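# Flip the toast in the pan with a spatula

## Task

Use the steel turner (spatula) if you like to flip the toast slice so it ends up lying flat inside the frying pan with its browned side facing up. Afterwards put the turner down on the table where it touches neither the pan nor the hot plate. At no time may either hand or arm, alone or together, touch the toast, the heating plate of the hot plate, or any part of the pan other than its plastic handle; any such contact fails the task immediately. The pan and hot plate are not fixed, and at the end the pan must sit level and centred on the hot plate. Nothing may fall off the table or be left resting off it.

## Robot and tools

ROBOT. Two arms face each other across a table: left_arm (base on the +y side, carrying a left hand) and right_arm (carrying a right hand). Each hand has four fingers and a thumb. Scene frame: origin on the table top halfway between the nominal arm bases, z = 0 at the table surface, +z up. Names do not match image sides.

HAND POINT. Each arm is steered by a point 0.05 m in front of the palm and 0.15 m out from the wrist flange. Its +z runs along the straightened fingers, +y points out of the palm, +x runs across the palm away from the thumb on the right hand and toward the thumb on the left hand. Straight fingertips reach 0.06-0.07 m past the point and lie 0.06 m behind it along -y. A wrist bracket on the little-finger side can strike things, and with fingers level the wrist may hang up to 0.11 m (palm down) or 0.23 m (palm up) below the point, so it can meet the table first.

THE 28-NUMBER ROW. Both tools that move the robot take rows of 28 numbers, each in [-1, 1], always for both arms: left_arm dx, dy, dz, rx, ry, rz; left hand little, ring, middle, index, thumb_bend, thumb_turn, force_limit, speed; then the same 14 for right_arm. dx..rz are an offset, not a pose: measured from that arm's Hand target at the start of the action or move, along that Hand target's own axes. 1.0 equals 0.6 m of travel or 180 degrees; rx, ry, rz form one rotation vector. Sending six zeros re-asks for the current Hand target. Orientation commands are clipped to 32 degrees from the measured orientation per control step.

HAND NUMBERS are absolute targets, not offsets. Fingers and thumb_bend: +1 straight, -1 curled. thumb_turn: +1 beside the palm, -1 opposite the fingers. force_limit: -1 about 0 N up to +1 at 10 N (15 N for the two thumb motors). speed: near zero at -1, full at +0.48 and above. There is no 'unchanged' value: to keep a hand as it is, resend the eight hand numbers last executed for it (or, before any, its hand_measured plus hand_force_limit and hand_speed). With the thumb turned in, the hand can enclose objects roughly 0.035-0.065 m thick, or a handle down to about 0.025 m. For gentle grips close at speed -0.94 or lower. To squeeze harder, raise force_limit and send a target more closed than hand_measured.

TOOLS.
- execute_actions(actions, cameras): actions is a list of actions; each action is a table of up to 15 rows, one per 1/30 s step, the last row held to fill 15 steps. Every row counts from the start-of-action Hand target. An empty list only returns state and images.
- move(target, speed, blend, stop_force, zero, blocking, cameras): straight-line paths toward one row, or a list of up to 15 rows, all offsets from the same starting Hand targets. speed in m/s, 0.002-3.6, default 0.25 (turns up to twice that in rad/s). blend in m rounds corners in a list. stop_force in N, 3-120, ends an arm's path when push against its motion reaches that level; unreliable when the hand rotates, and omit it when backing away from a contact. zero (only with stop_force) re-zeros moving arms first. blocking=false returns early, not allowed with stop_force. Paths cap at 10 s and do not avoid obstacles.
- wait(seconds 0-10): lets time pass holding the last command.
- stop(): brakes a running move.
- zoom_image(camera, region [x0,y0,x1,y1] pixels, max 504x504): enlarges part of cam_high, cam_low, cam_left_wrist or cam_right_wrist (each 672x504).
- show_instructions(): displays the reference pages.
- zero_wrist_force(arm): tares that arm's wrist sensor.
- finished_scene(scene): ends the current scene; give the number printed at the end of results. Irreversible.

RESULTS. Each result gives, per arm, end_effector_position (m) and end_effector_quat_wxyz in the scene frame, velocities, Hand target (the next offsets' origin), joint positions and torques, wrist force and torque in the flange axes, and hand_measured, hand_stopped_by (moving, target, force, stalled, fault) and hand_load_n in the row's motor order. A lost grip shows as hand_load_n dropping near zero. 'within noise' means the arm is still. move adds a 'move:' line: done, off_target, moving, held or fault, plus limits such as paced or held. done does not prove nothing was touched. A hand point often rests short of its Hand target; send the gap as an offset.

CAUTIONS. Arms are stiff: aiming even slightly past a firm surface can trigger a force fault (around 150 N) or torque fault (wrist joints 25.7 N m), freezing the arm for 10 s. Keep speeds low near objects. Avoid paths passing near an arm's own base, arm-to-arm contact, and closing a hand on the other hand. Do not swing the turner fast or drop anything; release only when still. Never brush the toast, heating plate or pan body; if you steady the pan, hold only its plastic handle and keep it level and centred. Prolonged loads or stretched arms heat motors; an over-temperature stop lasts 30-60 s.

Each tool is called as a command line: name --argument value for each argument, lists and objects as JSON in quotes; but a table of rows of numbers goes row by row, as --pt "numbers of a row", without its own name.

Reference images:

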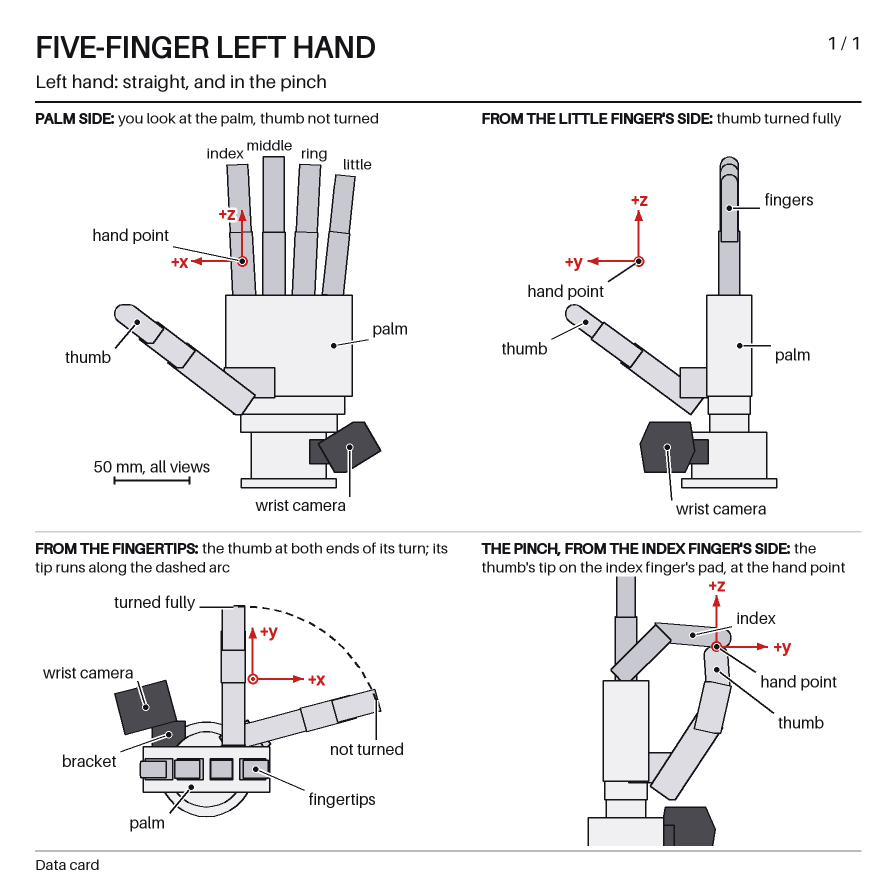

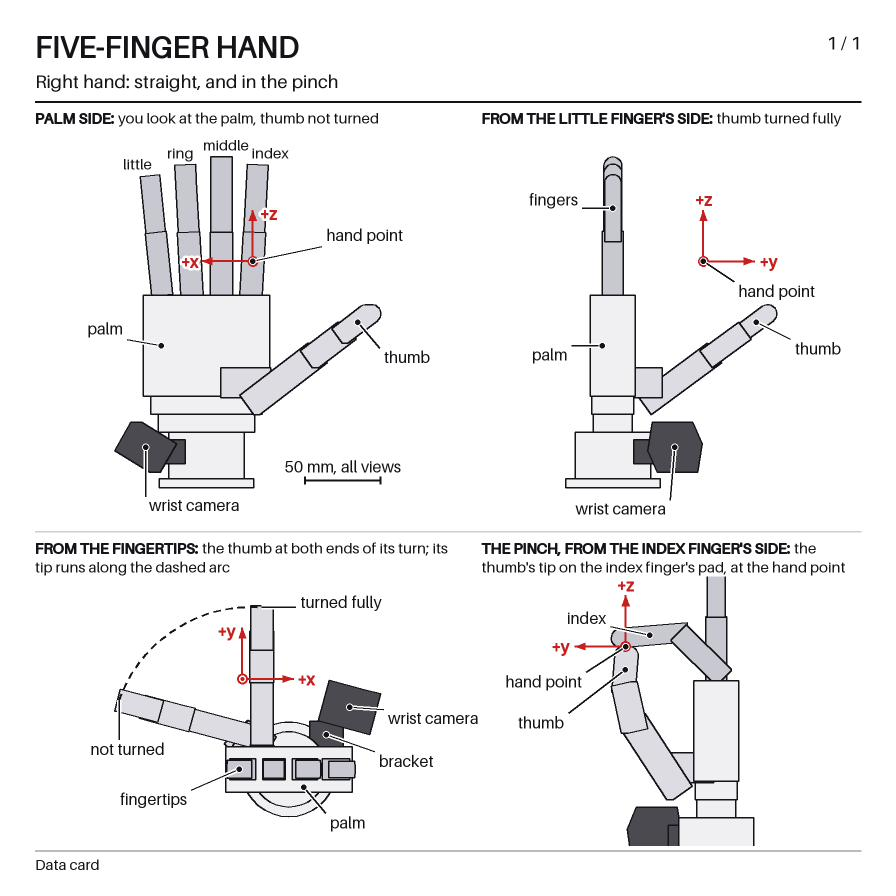

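## Session

wait --seconds 0.1

zoom_image --camera "cam_high" --region '[150, 180, 550, 440]'

Scene clock: 0.10 s.
left_arm: end_effector_position=(+0.2165, +0.0551, +0.2638) hand_measured=(+1.000, +1.000, +1.000, +1.000, +1.000, +1.000) hand_load_n=(+0.0, +0.0, +0.0, +0.0, +0.0, +0.0) hand_stopped_by=(target, target, target, target, target, target) hand_force_limit=0.00 hand_speed=-0.80 end_effector_quat_wxyz=(+0.087, +0.851, +0.006, -0.518) | right_arm: end_effector_position=(+0.1714, -0.3251, +0.3706) hand_measured=(+1.000, +1.000, +1.000, +1.000, +1.000, +1.000) hand_load_n=(+0.0, +0.0, +0.0, -0.5, +0.0, +0.0) hand_stopped_by=(target, target, target, target, target, target) hand_force_limit=0.00 hand_speed=-0.80 end_effector_quat_wxyz=(-0.278, -0.482, +0.804, +0.210)
Joint positions: left_arm=[4.154 -2.257 -1.358 1.082 -0.899 1.321] | right_arm=[-1.623 -1.398 1.696 1.985 1.549 -2.732]
Joint velocities: within noise
Joint torques (N m): left_arm=[1.02 40.35 17.19 -2.4 0.84 -0.28] | right_arm=[-1.08 -25.33 -18.3 2.79 0.18 -0.2]
Wrist force (N): left_arm=[-0.2 0.0 -0.3] | right_arm=[-0.3 0.0 0.0]
Wrist torque (N m): left_arm=[0.02 0.02 -0.01] | right_arm=[0.00 0.05 -0.02]
Wrist force, peak (N): left_arm=[-0.2 0.0 -0.3] | right_arm=[0.3 0.1 -0.2]
Hand target: left_arm +0.2165, +0.0551, +0.2638; +0.087, +0.851, +0.006, -0.518 | right_arm +0.1714, -0.3251, +0.3706; -0.278, -0.482, +0.804, +0.210
wait: 0.10 s; no rest

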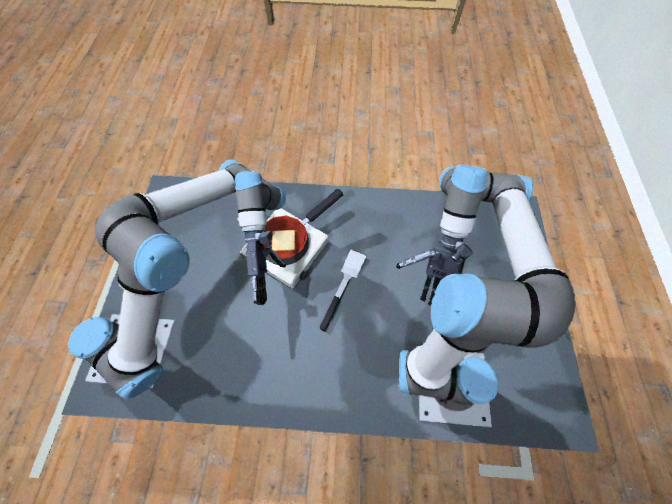

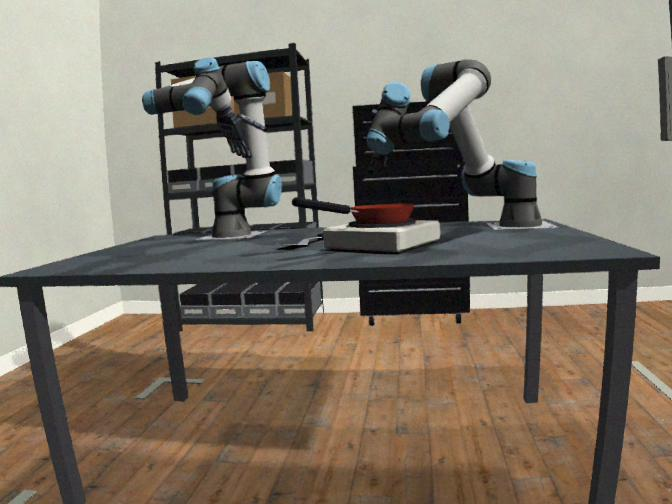

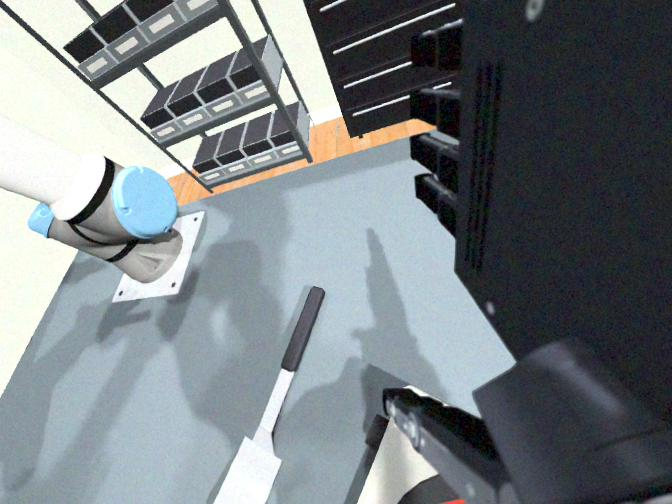

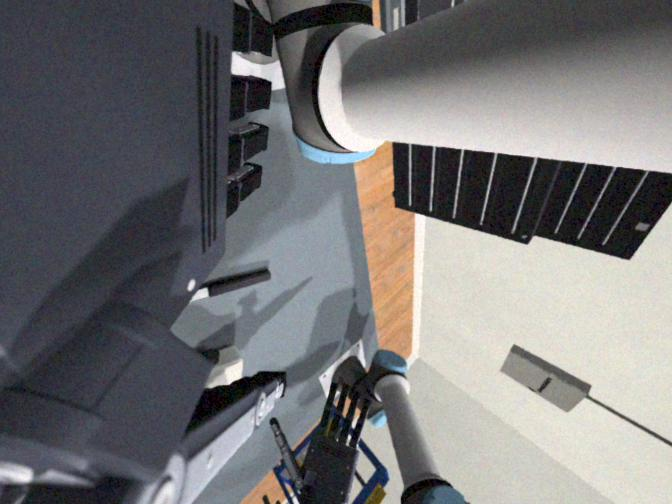

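Scaled by 1.260.

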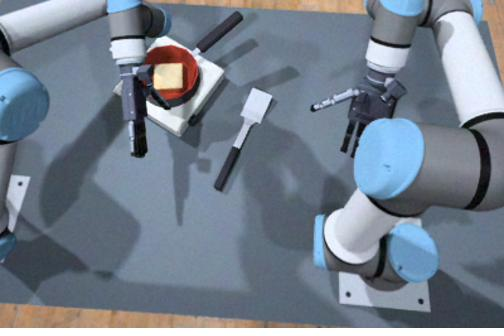

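move --pt "-0.2352 -0.2263 -0.0548 0 0 0 1 1 1 1 1 1 0 -0.8 0 0 0 0 0 0 1 1 1 1 1 1 0 -0.8" --pt "-0.2800 -0.2997 -0.0492 0.6005 0.5218 0.4871 1 1 1 1 1 1 0 -0.8 0 0 0 0 0 0 1 1 1 1 1 1 0 -0.8" --speed 0.3

zoom_image --camera "cam_high" --region '[225, 180, 385, 340]'

Scene clock: 25.60 s.
left_arm: end_effector_position=(+0.1467, +0.2502, +0.3998) hand_measured=(+1.000, +1.000, +1.000, +1.000, +1.000, +1.000) hand_load_n=(+0.0, +0.0, +0.0, +0.0, +0.0, -0.5) hand_stopped_by=(target, target, target, target, target, target) hand_force_limit=0.00 hand_speed=-0.80 end_effector_quat_wxyz=(-0.270, +0.437, -0.725, +0.460) | right_arm: end_effector_position=(+0.1714, -0.3251, +0.3706) hand_measured=(+1.000, +1.000, +1.000, +1.000, +1.000, +1.000) hand_load_n=(+0.0, +0.0, +0.0, +0.0, +0.0, +0.0) hand_stopped_by=(target, target, target, target, target, target) hand_force_limit=0.00 hand_speed=-0.80 end_effector_quat_wxyz=(-0.278, -0.482, +0.804, +0.210)
Joint positions: left_arm=[3.666 -1.168 -1.73 2.377 -2.094 2.85] | right_arm=[-1.623 -1.398 1.696 1.985 1.549 -2.732]
Joint velocities: within noise
Joint torques (N m): left_arm=[8.6 10.65 7.51 2.29 2.45 2.4] | right_arm=[2.85 -24.93 -16.9 2.08 -0.22 0.95]
Wrist force (N): left_arm=[0.4 -0.8 0.6] | right_arm=[-0.1 0.0 -0.1]
Wrist torque (N m): left_arm=[-0.27 -0.14 0.47] | right_arm=[0.00 0.02 0.00]
Wrist force, peak (N): left_arm=[-1.4 -1.1 -0.1] | right_arm=[0.2 0.3 -0.2]
Hand target: left_arm +0.1467, +0.2502, +0.3998; +0.270, -0.437, +0.725, -0.460 | right_arm +0.1714, -0.3251, +0.3706; -0.278, -0.482, +0.804, +0.210
Off the commanded pose: left_arm 0.000 m, 0 deg | right_arm 0.000 m, 0 deg.
move: done

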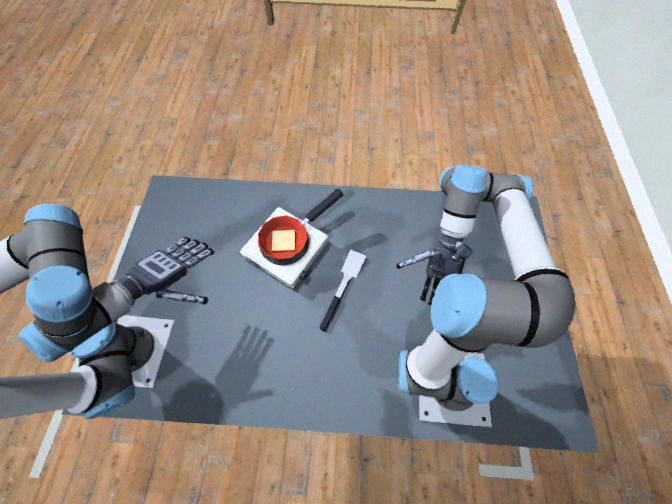

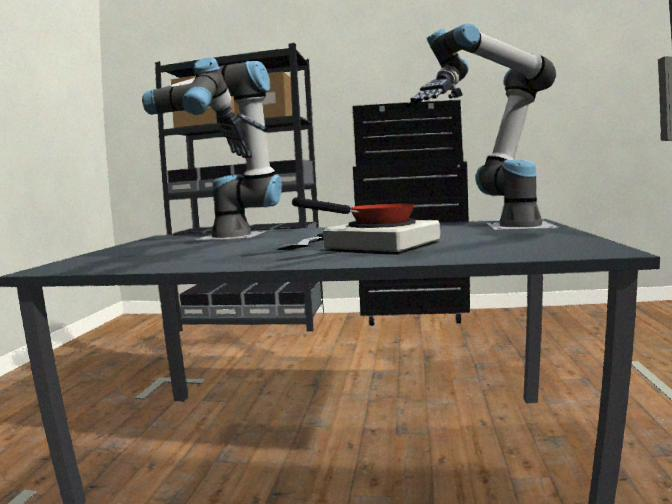

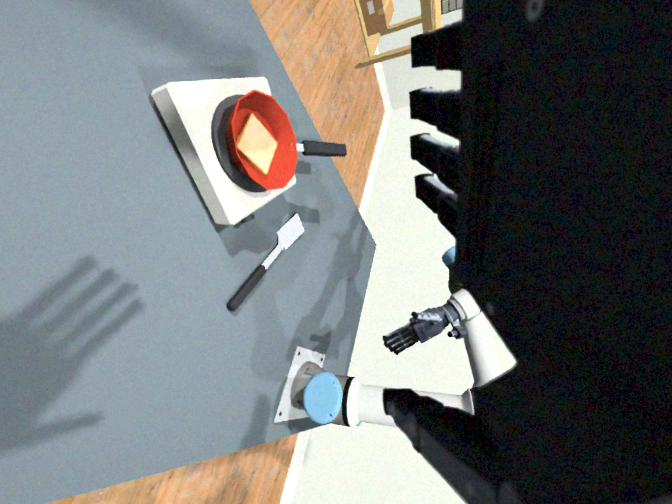

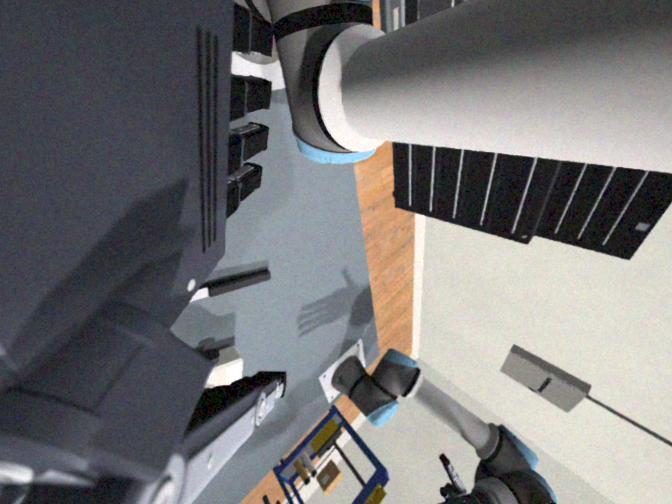

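Scaled by 3.150.

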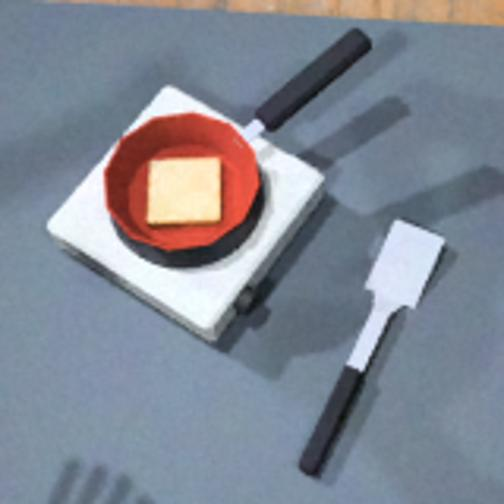

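move --target '[0,0,0,0,0,0,1,1,1,1,1,1,0,-0.8,-0.4392,-0.0649,0.1806,0.4860,-0.2108,-0.5741,0.6,0.6,0.3,0.3,0.45,-1,0.5,-0.5]' --speed 0.25

zoom_image --camera "cam_high" --region '[225, 180, 425, 380]'

Scene clock: 51.67 s.
left_arm: end_effector_position=(+0.1467, +0.2502, +0.3998) hand_measured=(+1.000, +1.000, +1.000, +1.000, +1.000, +1.000) hand_load_n=(+0.0, +0.0, +0.0, +0.0, +0.0, +0.0) hand_stopped_by=(target, target, target, target, target, target) hand_force_limit=0.00 hand_speed=-0.80 end_effector_quat_wxyz=(-0.270, +0.437, -0.725, +0.460) | right_arm: end_effector_position=(+0.2268, -0.1000, +0.2005) hand_measured=(+0.600, +0.600, +0.300, +0.300, +0.450, -1.000) hand_load_n=(+0.0, +0.0, +0.0, +0.0, +0.0, +0.0) hand_stopped_by=(target, target, target, target, target, target) hand_force_limit=0.50 hand_speed=-0.50 end_effector_quat_wxyz=(+0.538, -0.828, +0.131, -0.085)
Joint positions: left_arm=[3.666 -1.168 -1.73 2.377 -2.094 2.85] | right_arm=[-1.273 -1.667 2.061 0.281 0.709 -3.687]
Joint velocities: within noise
Joint torques (N m): left_arm=[9.46 10.31 7.52 2.3 2.22 2.57] | right_arm=[-11.1 -1.4 -5.94 -0.78 -2.38 -0.26]
Wrist force (N): left_arm=[0.4 -0.6 0.9] | right_arm=[-0.7 1.3 0.1]
Wrist torque (N m): left_arm=[-0.26 -0.13 0.47] | right_arm=[0.31 0.13 -0.06]
Wrist force, peak (N): left_arm=[0.7 -0.7 1.2] | right_arm=[-0.6 1.4 0.2]
Hand target: left_arm +0.1467, +0.2502, +0.3998; +0.270, -0.437, +0.725, -0.460 | right_arm +0.2268, -0.1000, +0.2004; -0.538, +0.828, -0.131, +0.085
Off the commanded pose: left_arm 0.000 m, 0 deg | right_arm 0.000 m, 0 deg.
move: done

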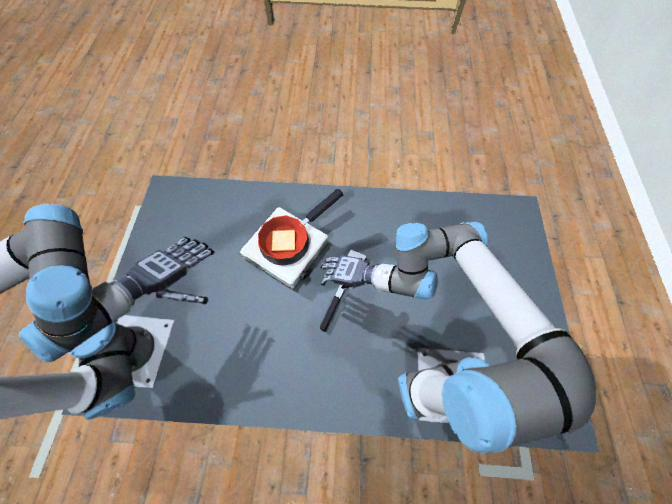

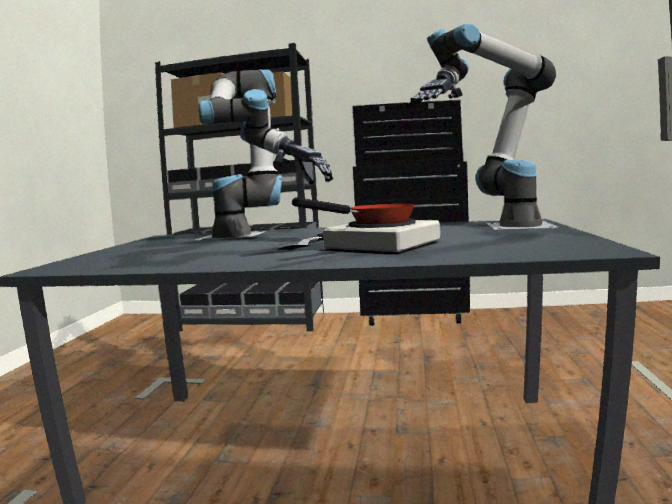

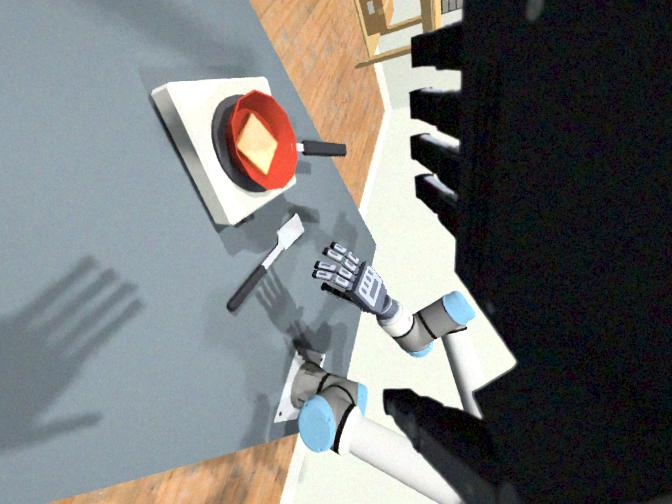

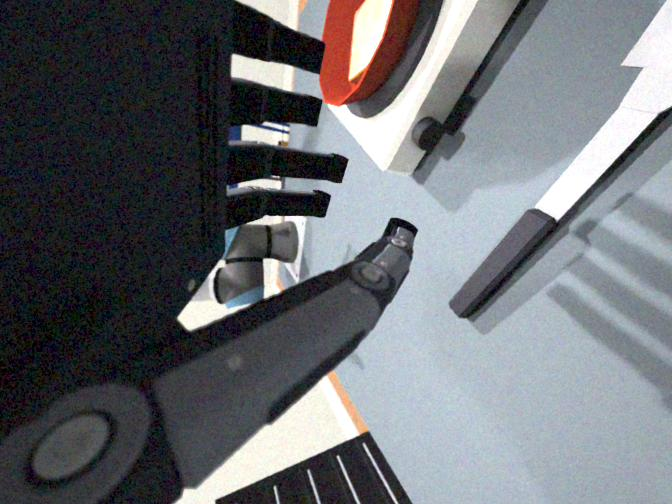

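Scaled by 2.520.

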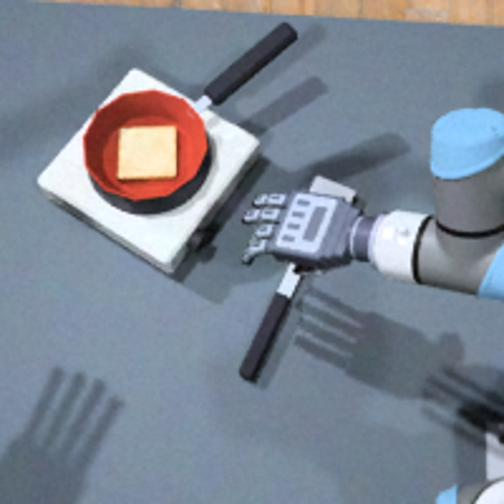

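move --target '[0,0,0,0,0,0,1,1,1,1,1,1,0,-0.8,0,0.2284,0.1018,0,0,0,0.6,0.6,0.3,0.3,0.45,-1,0.5,-0.5]' --speed 0.12 --cameras '["cam_high","cam_right_wrist"]'

Scene clock: 72.43 s.
left_arm: end_effector_position=(+0.1467, +0.2502, +0.3998) hand_measured=(+1.000, +1.000, +1.000, +1.000, +1.000, +1.000) hand_load_n=(+0.0, +0.0, +0.0, +0.0, +0.0, +0.0) hand_stopped_by=(target, target, target, target, target, target) hand_force_limit=0.00 hand_speed=-0.80 end_effector_quat_wxyz=(-0.270, +0.437, -0.725, +0.460) | right_arm: end_effector_position=(+0.2268, -0.0999, +0.0505) hand_measured=(+0.600, +0.600, +0.300, +0.300, +0.450, -1.000) hand_load_n=(+0.0, +0.5, +0.0, +0.0, +0.0, +0.0) hand_stopped_by=(target, target, target, target, target, target) hand_force_limit=0.50 hand_speed=-0.50 end_effector_quat_wxyz=(+0.538, -0.828, +0.131, -0.085)
Joint positions: left_arm=[3.666 -1.168 -1.73 2.377 -2.094 2.85] | right_arm=[-1.273 -1.416 2.277 -0.186 0.709 -3.687]
Joint velocities: within noise
Joint torques (N m): left_arm=[9.07 10.32 9.29 2.49 2.28 2.6] | right_arm=[8.86 -7.74 0.32 -1.22 1.42 2.31]
Wrist force (N): left_arm=[0.3 -0.7 0.8] | right_arm=[-0.3 0.9 -0.4]
Wrist torque (N m): left_arm=[-0.27 -0.11 0.46] | right_arm=[0.25 0.06 -0.04]
Wrist force, peak (N): left_arm=[0.7 -0.7 1.2] | right_arm=[-0.3 1.7 -0.1]
Hand target: left_arm +0.1467, +0.2502, +0.3998; +0.270, -0.437, +0.725, -0.460 | right_arm +0.2268, -0.0999, +0.0504; -0.538, +0.828, -0.131, +0.085
Off the commanded pose: left_arm 0.000 m, 0 deg | right_arm 0.000 m, 0 deg.
move: done
Images, in order (width x height): cam_high 672x504, cam_right_wrist 672x504.

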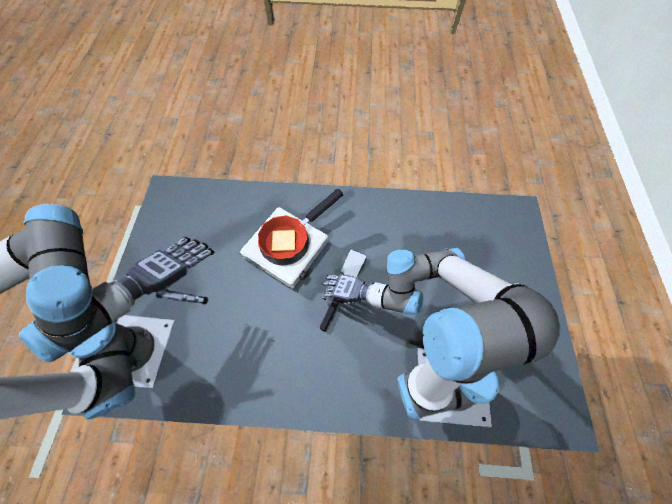

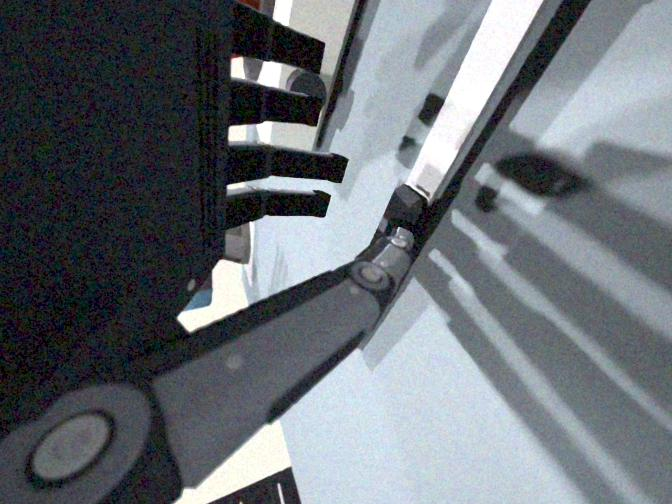

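zoom_image --camera "cam_right_wrist" --region '[280, 100, 560, 380]'

zoom_image --camera "cam_high" --region '[290, 230, 400, 350]'

Scaled by 1.800.

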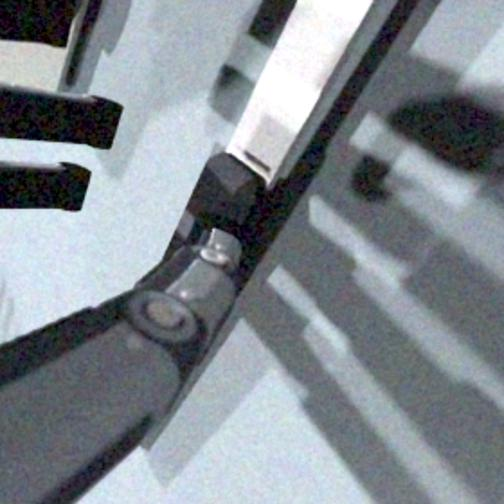

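Scaled by 4.200.

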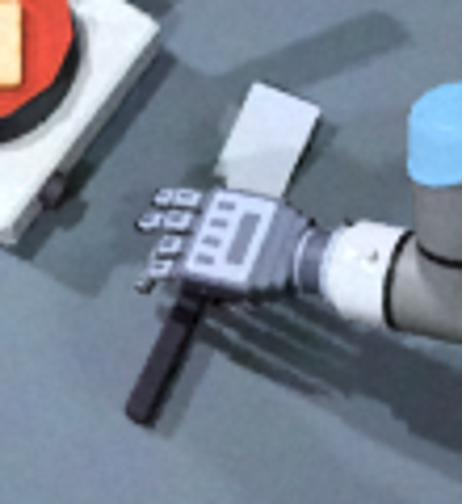

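move --target '[0,0,0,0,0,0,1,1,1,1,1,1,0,-0.8,0,0.0304,0.0136,0,0,0,0.6,0.6,0.3,0.3,0.45,-1,0.5,-0.5]' --speed 0.04 --stop_force 3 --cameras '["cam_high","cam_right_wrist"]'

zoom_image --camera "cam_right_wrist" --region '[230, 100, 510, 380]'

Scene clock: 83.83 s.
left_arm: end_effector_position=(+0.1467, +0.2502, +0.3998) hand_measured=(+1.000, +1.000, +1.000, +1.000, +1.000, +1.000) hand_load_n=(+0.0, +0.0, +0.0, +0.0, -0.5, -0.5) hand_stopped_by=(target, target, target, target, target, target) hand_force_limit=0.00 hand_speed=-0.80 end_effector_quat_wxyz=(-0.270, +0.437, -0.725, +0.460) | right_arm: end_effector_position=(+0.2268, -0.0999, +0.0304) hand_measured=(+0.600, +0.600, +0.300, +0.300, +0.450, -1.000) hand_load_n=(+0.0, +0.0, +0.0, +0.0, +0.0, +0.0) hand_stopped_by=(target, target, target, target, target, target) hand_force_limit=0.50 hand_speed=-0.50 end_effector_quat_wxyz=(+0.538, -0.828, +0.131, -0.085)
Joint positions: left_arm=[3.666 -1.168 -1.73 2.377 -2.094 2.85] | right_arm=[-1.273 -1.367 2.295 -0.253 0.709 -3.687]
Joint velocities: within noise
Joint torques (N m): left_arm=[8.02 8.49 9.16 2.23 2.38 2.39] | right_arm=[9.32 -8.08 1.33 -0.96 1.37 2.35]
Wrist force (N): left_arm=[0.4 -0.8 0.7] | right_arm=[-0.3 1.2 -0.5]
Wrist torque (N m): left_arm=[-0.29 -0.13 0.48] | right_arm=[0.29 0.07 -0.03]
Wrist force, peak (N): left_arm=[0.4 -0.7 1.3] | right_arm=[-0.4 1.3 -0.3]
Hand target: left_arm +0.1467, +0.2502, +0.3998; +0.270, -0.437, +0.725, -0.460 | right_arm +0.2268, -0.0999, +0.0304; -0.538, +0.828, -0.131, +0.085
Off the commanded pose: left_arm 0.000 m, 0 deg | right_arm 0.000 m, 0 deg.
move: done
Images, in order (width x height): cam_high 672x504, cam_right_wrist 672x504.

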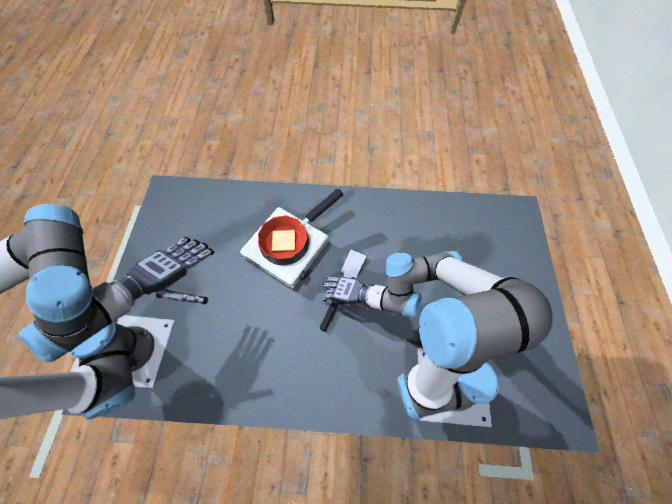

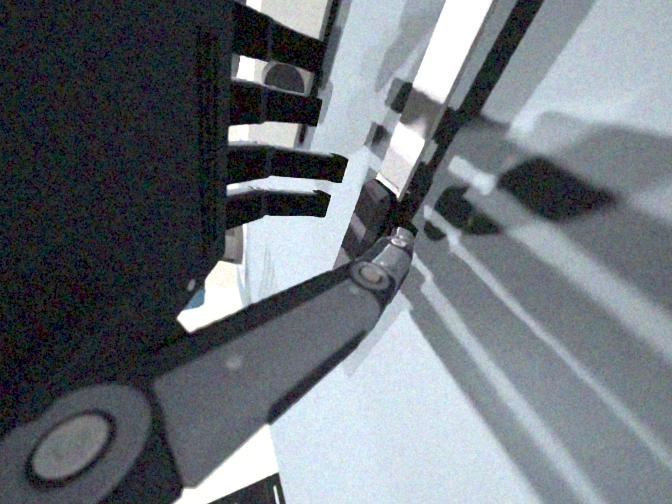

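Scaled by 1.800.

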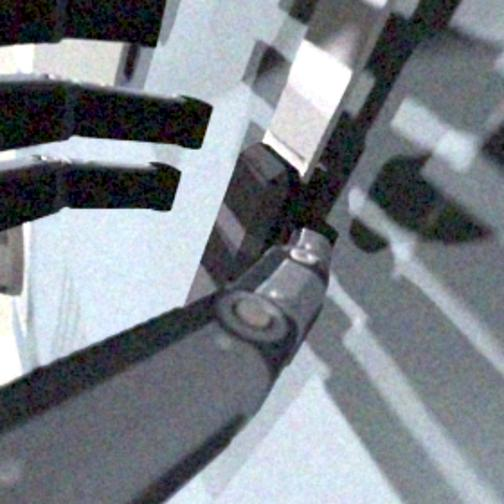

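move --target '[0,0,0,0,0,0,1,1,1,1,1,1,0,-0.8,0,0.0152,0.0068,0,0,0,0.6,0.6,0.3,0.3,0.45,-1,0.5,-0.5]' --speed 0.02 --stop_force 3 --cameras '["cam_right_wrist"]'

Scene clock: 87.20 s.
left_arm: end_effector_position=(+0.1467, +0.2502, +0.3998) hand_measured=(+1.000, +1.000, +1.000, +1.000, +1.000, +1.000) hand_load_n=(-0.5, +0.0, +0.0, +0.0, +0.0, -0.5) hand_stopped_by=(target, target, target, target, target, target) hand_force_limit=0.00 hand_speed=-0.80 end_effector_quat_wxyz=(-0.270, +0.437, -0.725, +0.460) | right_arm: end_effector_position=(+0.2268, -0.0999, +0.0204) hand_measured=(+0.600, +0.600, +0.300, +0.300, +0.450, -1.000) hand_load_n=(+0.0, +0.0, +0.0, +0.0, +0.0, +0.0) hand_stopped_by=(target, target, target, target, target, target) hand_force_limit=0.50 hand_speed=-0.50 end_effector_quat_wxyz=(+0.538, -0.828, +0.131, -0.085)
Joint positions: left_arm=[3.666 -1.168 -1.73 2.377 -2.094 2.85] | right_arm=[-1.273 -1.342 2.302 -0.286 0.709 -3.687]
Joint velocities: within noise
Joint torques (N m): left_arm=[8.5 10.33 10.59 2.08 2.2 2.49] | right_arm=[9.16 -8.72 1.51 -0.94 1.26 2.41]
Wrist force (N): left_arm=[0.5 -0.5 0.8] | right_arm=[-0.3 0.8 -0.3]
Wrist torque (N m): left_arm=[-0.25 -0.14 0.47] | right_arm=[0.23 0.08 -0.05]
Wrist force, peak (N): left_arm=[0.9 -0.8 1.1] | right_arm=[-0.6 1.2 -0.2]
Hand target: left_arm +0.1467, +0.2502, +0.3998; +0.270, -0.437, +0.725, -0.460 | right_arm +0.2268, -0.0999, +0.0204; -0.538, +0.828, -0.131, +0.085
Off the commanded pose: left_arm 0.000 m, 0 deg | right_arm 0.000 m, 0 deg.
move: done
Images, in order (width x height): cam_right_wrist 672x504.

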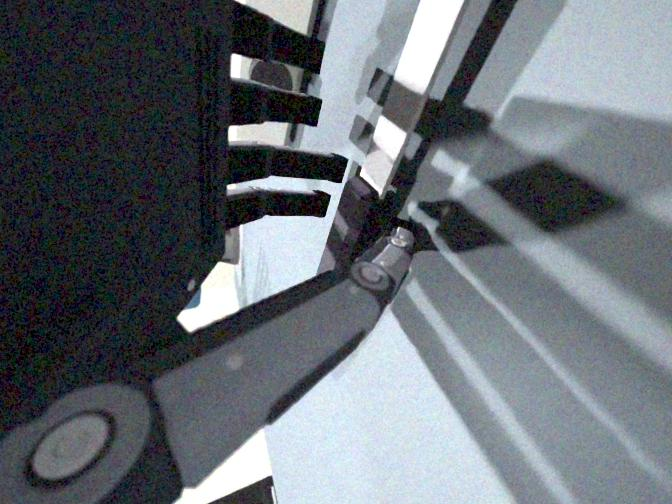

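move --target '[0,0,0,0,0,0,1,1,1,1,1,1,0,-0.8,0,0,0,0,0,0,0.6,0.6,-0.4,-0.4,-0.3,-1,0,-0.94]' --cameras '["cam_right_wrist"]'

wait --seconds 3 --cameras '["cam_right_wrist","cam_high"]'

Scene clock: 91.33 s.
left_arm: end_effector_position=(+0.1467, +0.2502, +0.3998) hand_measured=(+1.000, +1.000, +1.000, +1.000, +1.000, +1.000) hand_load_n=(+0.0, -0.5, +0.0, +0.0, +0.0, -0.5) hand_stopped_by=(target, target, target, target, target, target) hand_force_limit=0.00 hand_speed=-0.80 end_effector_quat_wxyz=(-0.270, +0.437, -0.725, +0.460) | right_arm: end_effector_position=(+0.2268, -0.0999, +0.0204) hand_measured=(+0.600, +0.600, +0.008, +0.008, +0.296, -1.000) hand_load_n=(+0.0, +0.0, +6.0, +6.0, +7.5, -1.5) hand_stopped_by=(target, target, force, force, force, target) hand_force_limit=0.00 hand_speed=-0.94 end_effector_quat_wxyz=(+0.538, -0.828, +0.131, -0.085)
Joint positions: left_arm=[3.666 -1.168 -1.73 2.377 -2.094 2.85] | right_arm=[-1.273 -1.342 2.302 -0.286 0.709 -3.686]
Joint velocities: within noise
Joint torques (N m): left_arm=[8.58 9.62 11.91 2.29 1.97 2.16] | right_arm=[8.15 -9.64 -3.6 -0.43 1.16 2.41]
Wrist force (N): left_arm=[0.5 -0.6 1.1] | right_arm=[-0.5 1.4 -0.2]
Wrist torque (N m): left_arm=[-0.29 -0.13 0.47] | right_arm=[0.21 0.13 -0.03]
Wrist force, peak (N): left_arm=[0.6 -0.8 1.1] | right_arm=[-0.4 1.8 -0.4]
Hand target: left_arm +0.1467, +0.2502, +0.3998; +0.270, -0.437, +0.725, -0.460 | right_arm +0.2268, -0.0999, +0.0204; -0.538, +0.828, -0.131, +0.085
Off the commanded pose: left_arm 0.000 m, 0 deg | right_arm 0.000 m, 0 deg.
move: done
Images, in order (width x height): cam_right_wrist 672x504.

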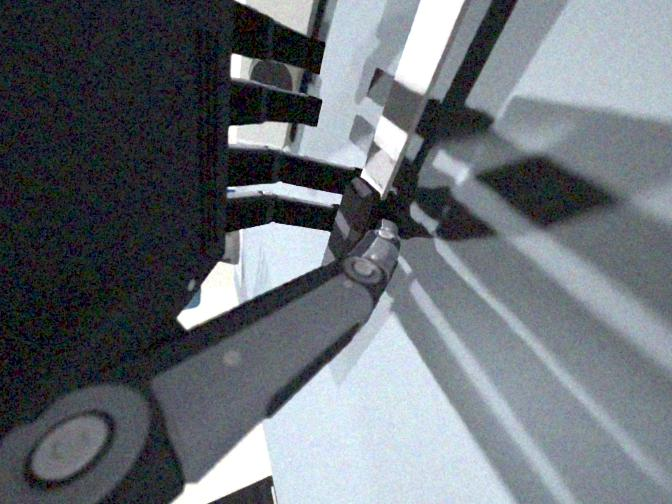

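Scene clock: 94.33 s.
left_arm: end_effector_position=(+0.1467, +0.2502, +0.3998) hand_measured=(+1.000, +1.000, +1.000, +1.000, +1.000, +1.000) hand_load_n=(+0.0, +0.0, +0.0, +0.0, +0.0, +0.0) hand_stopped_by=(target, target, target, target, target, target) hand_force_limit=0.00 hand_speed=-0.80 end_effector_quat_wxyz=(-0.270, +0.437, -0.725, +0.460) | right_arm: end_effector_position=(+0.2268, -0.0999, +0.0204) hand_measured=(+0.600, +0.600, +0.008, +0.008, +0.296, -1.000) hand_load_n=(+0.0, +0.0, +6.0, +5.5, +7.5, -1.5) hand_stopped_by=(target, target, force, force, force, target) hand_force_limit=0.00 hand_speed=-0.94 end_effector_quat_wxyz=(+0.538, -0.828, +0.131, -0.085)
Joint positions: left_arm=[3.666 -1.168 -1.73 2.377 -2.094 2.85] | right_arm=[-1.273 -1.342 2.302 -0.286 0.709 -3.686]
Joint velocities: within noise
Joint torques (N m): left_arm=[8.61 9.41 11.44 2.26 2.05 2.3] | right_arm=[8 -9.84 -7.06 -0.19 0.65 2.11]
Wrist force (N): left_arm=[0.4 -0.6 1.1] | right_arm=[-0.4 1.7 0.0]
Wrist torque (N m): left_arm=[-0.28 -0.13 0.47] | right_arm=[0.22 0.12 -0.03]
Wrist force, peak (N): left_arm=[0.6 -0.7 1.1] | right_arm=[-0.6 1.8 -0.4]
Hand target: left_arm +0.1467, +0.2502, +0.3998; +0.270, -0.437, +0.725, -0.460 | right_arm +0.2268, -0.0999, +0.0204; -0.538, +0.828, -0.131, +0.085
Off the commanded pose: left_arm 0.000 m, 0 deg | right_arm 0.000 m, 0 deg.
wait: 3.00 s; at rest by 0.17 s
Images, in order (width x height): cam_high 672x504, cam_right_wrist 672x504.

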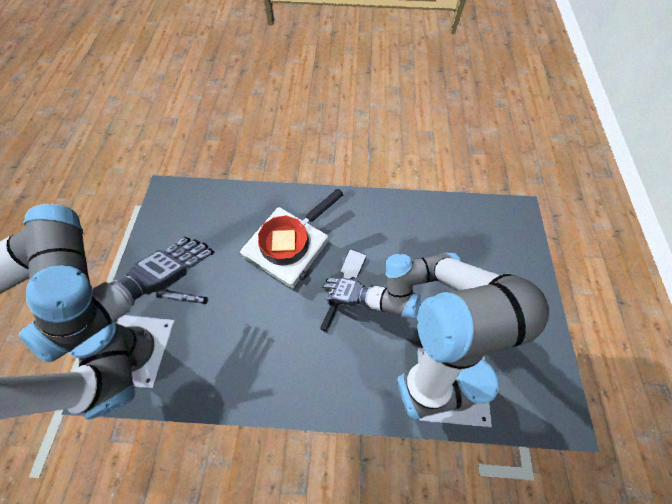

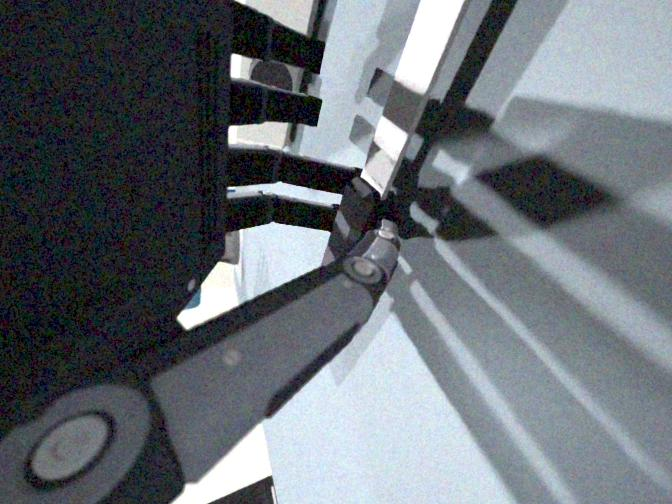

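move --target '[0,0,0,0,0,0,1,1,1,1,1,1,0,-0.8,0,-0.0609,-0.0271,0,0,0,0.6,0.6,-0.5,-0.5,-0.4,-1,0.2,-0.94]' --speed 0.06 --cameras '["cam_right_wrist","cam_low"]'

move --target '[0,0,0,0,0,0,1,1,1,1,1,1,0,-0.8,-0.0965,-0.0111,0.025,0,0.2335,0.104,0.6,0.6,-0.5,-0.5,-0.4,-1,0.2,-0.94]' --speed 0.12 --cameras '["cam_right_wrist","cam_high"]'

Scene clock: 102.70 s.
left_arm: end_effector_position=(+0.1467, +0.2502, +0.3998) hand_measured=(+1.000, +1.000, +1.000, +1.000, +1.000, +1.000) hand_load_n=(+0.0, +0.0, +0.0, +0.0, +0.0, -0.5) hand_stopped_by=(target, target, target, target, target, target) hand_force_limit=0.00 hand_speed=-0.80 end_effector_quat_wxyz=(-0.270, +0.437, -0.725, +0.460) | right_arm: end_effector_position=(+0.2268, -0.0999, +0.0604) hand_measured=(+0.600, +0.600, +0.004, +0.004, +0.294, -1.000) hand_load_n=(+0.0, +0.0, +8.5, +4.0, +8.0, -1.0) hand_stopped_by=(target, target, force, force, force, target) hand_force_limit=0.20 hand_speed=-0.94 end_effector_quat_wxyz=(+0.538, -0.828, +0.131, -0.085)
Joint positions: left_arm=[3.666 -1.168 -1.73 2.377 -2.094 2.85] | right_arm=[-1.273 -1.439 2.267 -0.154 0.709 -3.686]
Joint velocities: within noise
Joint torques (N m): left_arm=[8.08 9.68 12.03 1.93 1.73 2.27] | right_arm=[-11.05 -33.51 -29.64 2.16 -2.52 -2.99]
Wrist force (N): left_arm=[0.3 -0.6 0.8] | right_arm=[-0.2 2.4 0.4]
Wrist torque (N m): left_arm=[-0.25 -0.11 0.46] | right_arm=[0.24 0.00 0.08]
Wrist force, peak (N): left_arm=[0.6 -0.9 1.1] | right_arm=[-0.1 2.8 0.3]
Hand target: left_arm +0.1467, +0.2502, +0.3998; +0.270, -0.437, +0.725, -0.460 | right_arm +0.2268, -0.0999, +0.0604; -0.538, +0.828, -0.131, +0.085
Off the commanded pose: left_arm 0.000 m, 0 deg | right_arm 0.000 m, 0 deg.
move: done
Images, in order (width x height): cam_low 672x504, cam_right_wrist 672x504.

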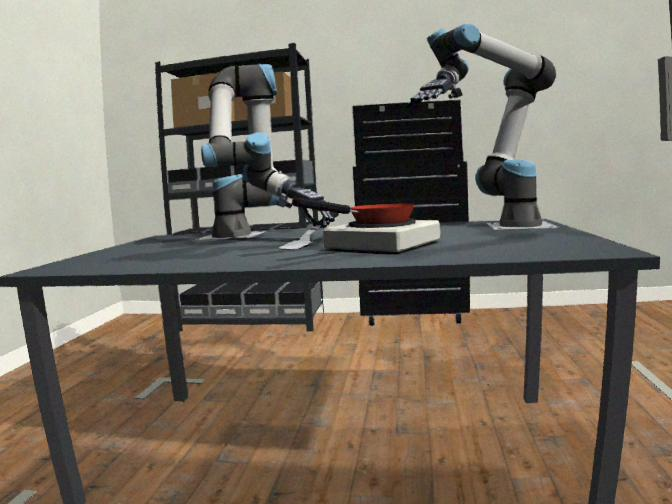

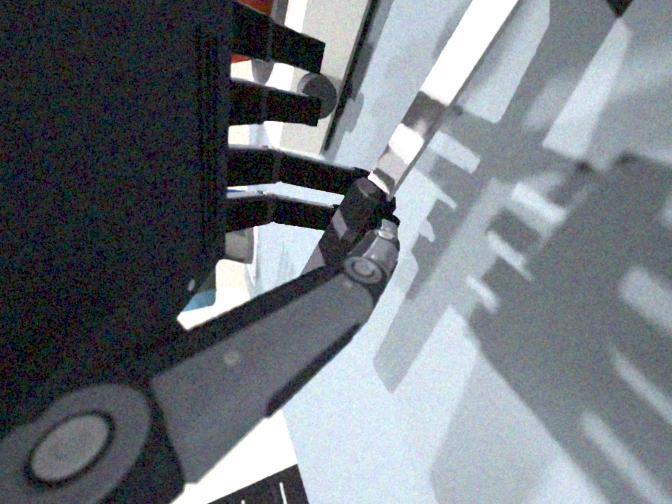

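Scene clock: 106.63 s.
left_arm: end_effector_position=(+0.1467, +0.2502, +0.3998) hand_measured=(+1.000, +1.000, +1.000, +1.000, +1.000, +1.000) hand_load_n=(+0.0, +0.0, +0.0, +0.0, +0.0, -0.5) hand_stopped_by=(target, target, target, target, target, target) hand_force_limit=0.00 hand_speed=-0.80 end_effector_quat_wxyz=(-0.270, +0.437, -0.725, +0.460) | right_arm: end_effector_position=(+0.1768, -0.0664, +0.0604) hand_measured=(+0.600, +0.600, +0.004, +0.004, +0.294, -1.000) hand_load_n=(+0.0, +0.0, +8.5, +3.5, +8.0, -1.0) hand_stopped_by=(target, target, force, force, force, target) hand_force_limit=0.20 hand_speed=-0.94 end_effector_quat_wxyz=(+0.462, -0.711, +0.445, -0.288)
Joint positions: left_arm=[3.666 -1.168 -1.73 2.377 -2.094 2.85] | right_arm=[-0.492 -1.425 2.213 -0.292 2.116 -2.867]
Joint velocities: within noise
Joint torques (N m): left_arm=[7.19 7.93 13.28 1.98 1.88 2.18] | right_arm=[8.05 -9.02 -31.4 1.51 2.22 2.08]
Wrist force (N): left_arm=[0.3 -0.4 0.9] | right_arm=[-0.6 2.1 0.3]
Wrist torque (N m): left_arm=[-0.24 -0.11 0.46] | right_arm=[0.27 0.07 0.02]
Wrist force, peak (N): left_arm=[0.3 -0.7 1.4] | right_arm=[-0.5 2.7 0.2]
Hand target: left_arm +0.1467, +0.2502, +0.3998; +0.270, -0.437, +0.725, -0.460 | right_arm +0.1768, -0.0664, +0.0604; -0.462, +0.711, -0.445, +0.288
Off the commanded pose: left_arm 0.000 m, 0 deg | right_arm 0.000 m, 0 deg.
move: done
Images, in order (width x height): cam_high 672x504, cam_right_wrist 672x504.

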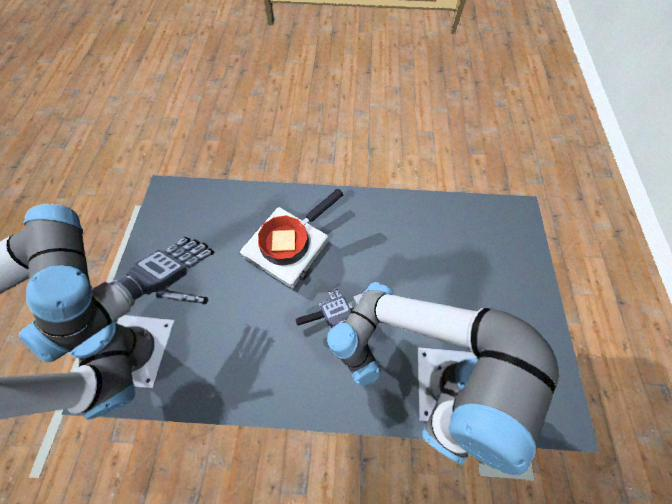

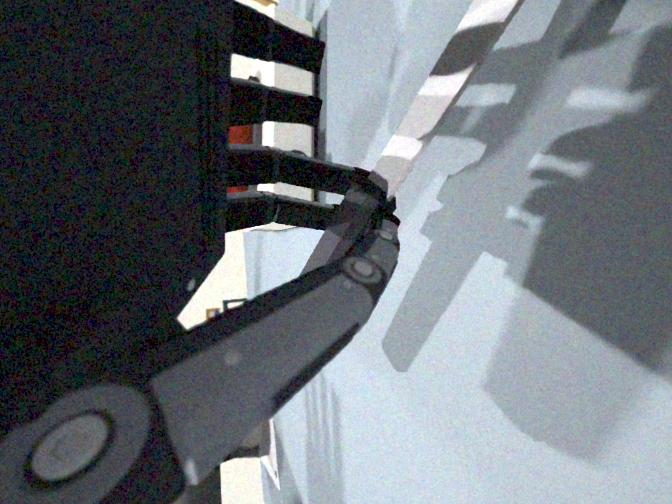

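move --target '[0,0,0,0,0,0,1,1,1,1,1,1,0,-0.8,-0.0863,0.0208,-0.0467,0,0.2335,0.104,0.6,0.6,-0.5,-0.5,-0.4,-1,0.2,-0.94]' --speed 0.12 --cameras '["cam_right_wrist","cam_high"]'

zoom_image --camera "cam_high" --region '[270, 220, 400, 350]'

Scene clock: 114.70 s.
left_arm: end_effector_position=(+0.1467, +0.2502, +0.3998) hand_measured=(+1.000, +1.000, +1.000, +1.000, +1.000, +1.000) hand_load_n=(+0.0, +0.0, +0.0, +0.0, +0.0, -0.5) hand_stopped_by=(target, target, target, target, target, target) hand_force_limit=0.00 hand_speed=-0.80 end_effector_quat_wxyz=(-0.270, +0.437, -0.725, +0.460) | right_arm: end_effector_position=(+0.1266, -0.0333, +0.0605) hand_measured=(+0.600, +0.600, +0.004, +0.004, +0.294, -1.000) hand_load_n=(+0.0, +0.0, +8.5, +3.5, +8.0, -1.0) hand_stopped_by=(target, target, force, force, force, target) hand_force_limit=0.20 hand_speed=-0.94 end_effector_quat_wxyz=(+0.312, -0.481, +0.687, -0.446)
Joint positions: left_arm=[3.666 -1.168 -1.73 2.377 -2.094 2.85] | right_arm=[-0.132 -0.757 1.54 1.199 2.681 -1.117]
Joint velocities: within noise
Joint torques (N m): left_arm=[7 7.97 14.77 1.87 1.47 1.89] | right_arm=[8.68 -32.16 -28.02 4.5 -0.27 2.35]
Wrist force (N): left_arm=[0.5 -0.7 1.0] | right_arm=[-0.8 2.3 -0.2]
Wrist torque (N m): left_arm=[-0.29 -0.13 0.47] | right_arm=[0.32 0.10 0.00]
Wrist force, peak (N): left_arm=[0.6 -1.1 1.1] | right_arm=[-0.8 2.8 0.3]
Hand target: left_arm +0.1467, +0.2502, +0.3998; +0.270, -0.437, +0.725, -0.460 | right_arm +0.1266, -0.0333, +0.0605; +0.312, -0.481, +0.687, -0.446
Off the commanded pose: left_arm 0.000 m, 0 deg | right_arm 0.000 m, 0 deg.
move: done
Images, in order (width x height): cam_high 672x504, cam_right_wrist 672x504.

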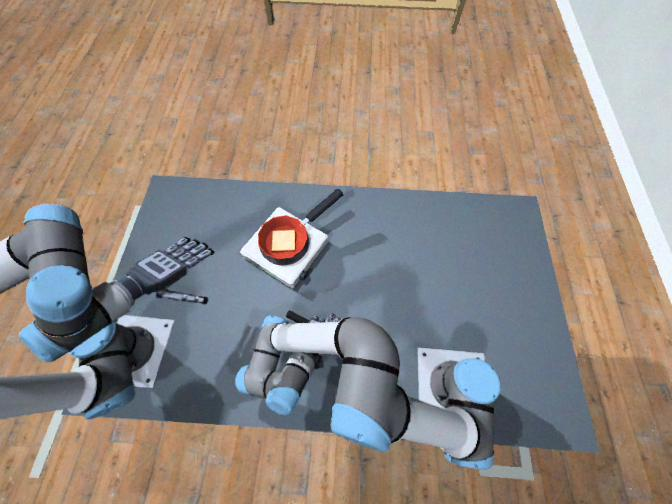

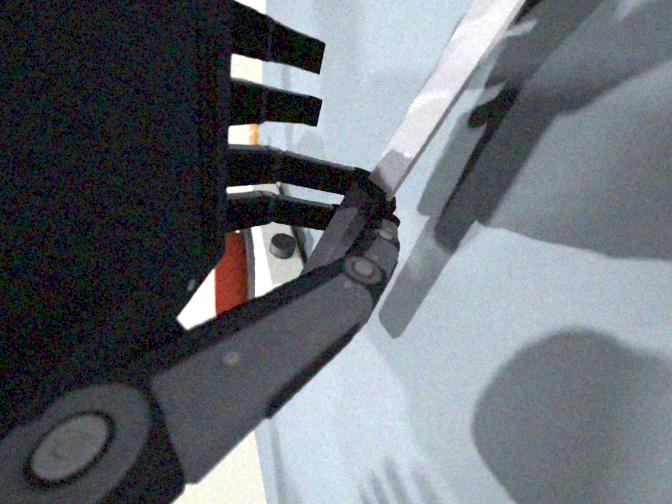

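Scaled by 3.877.

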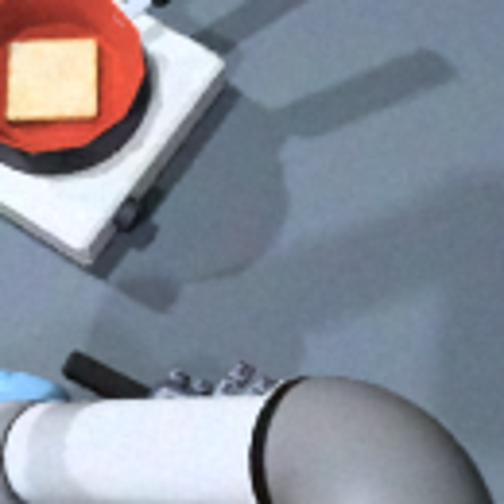

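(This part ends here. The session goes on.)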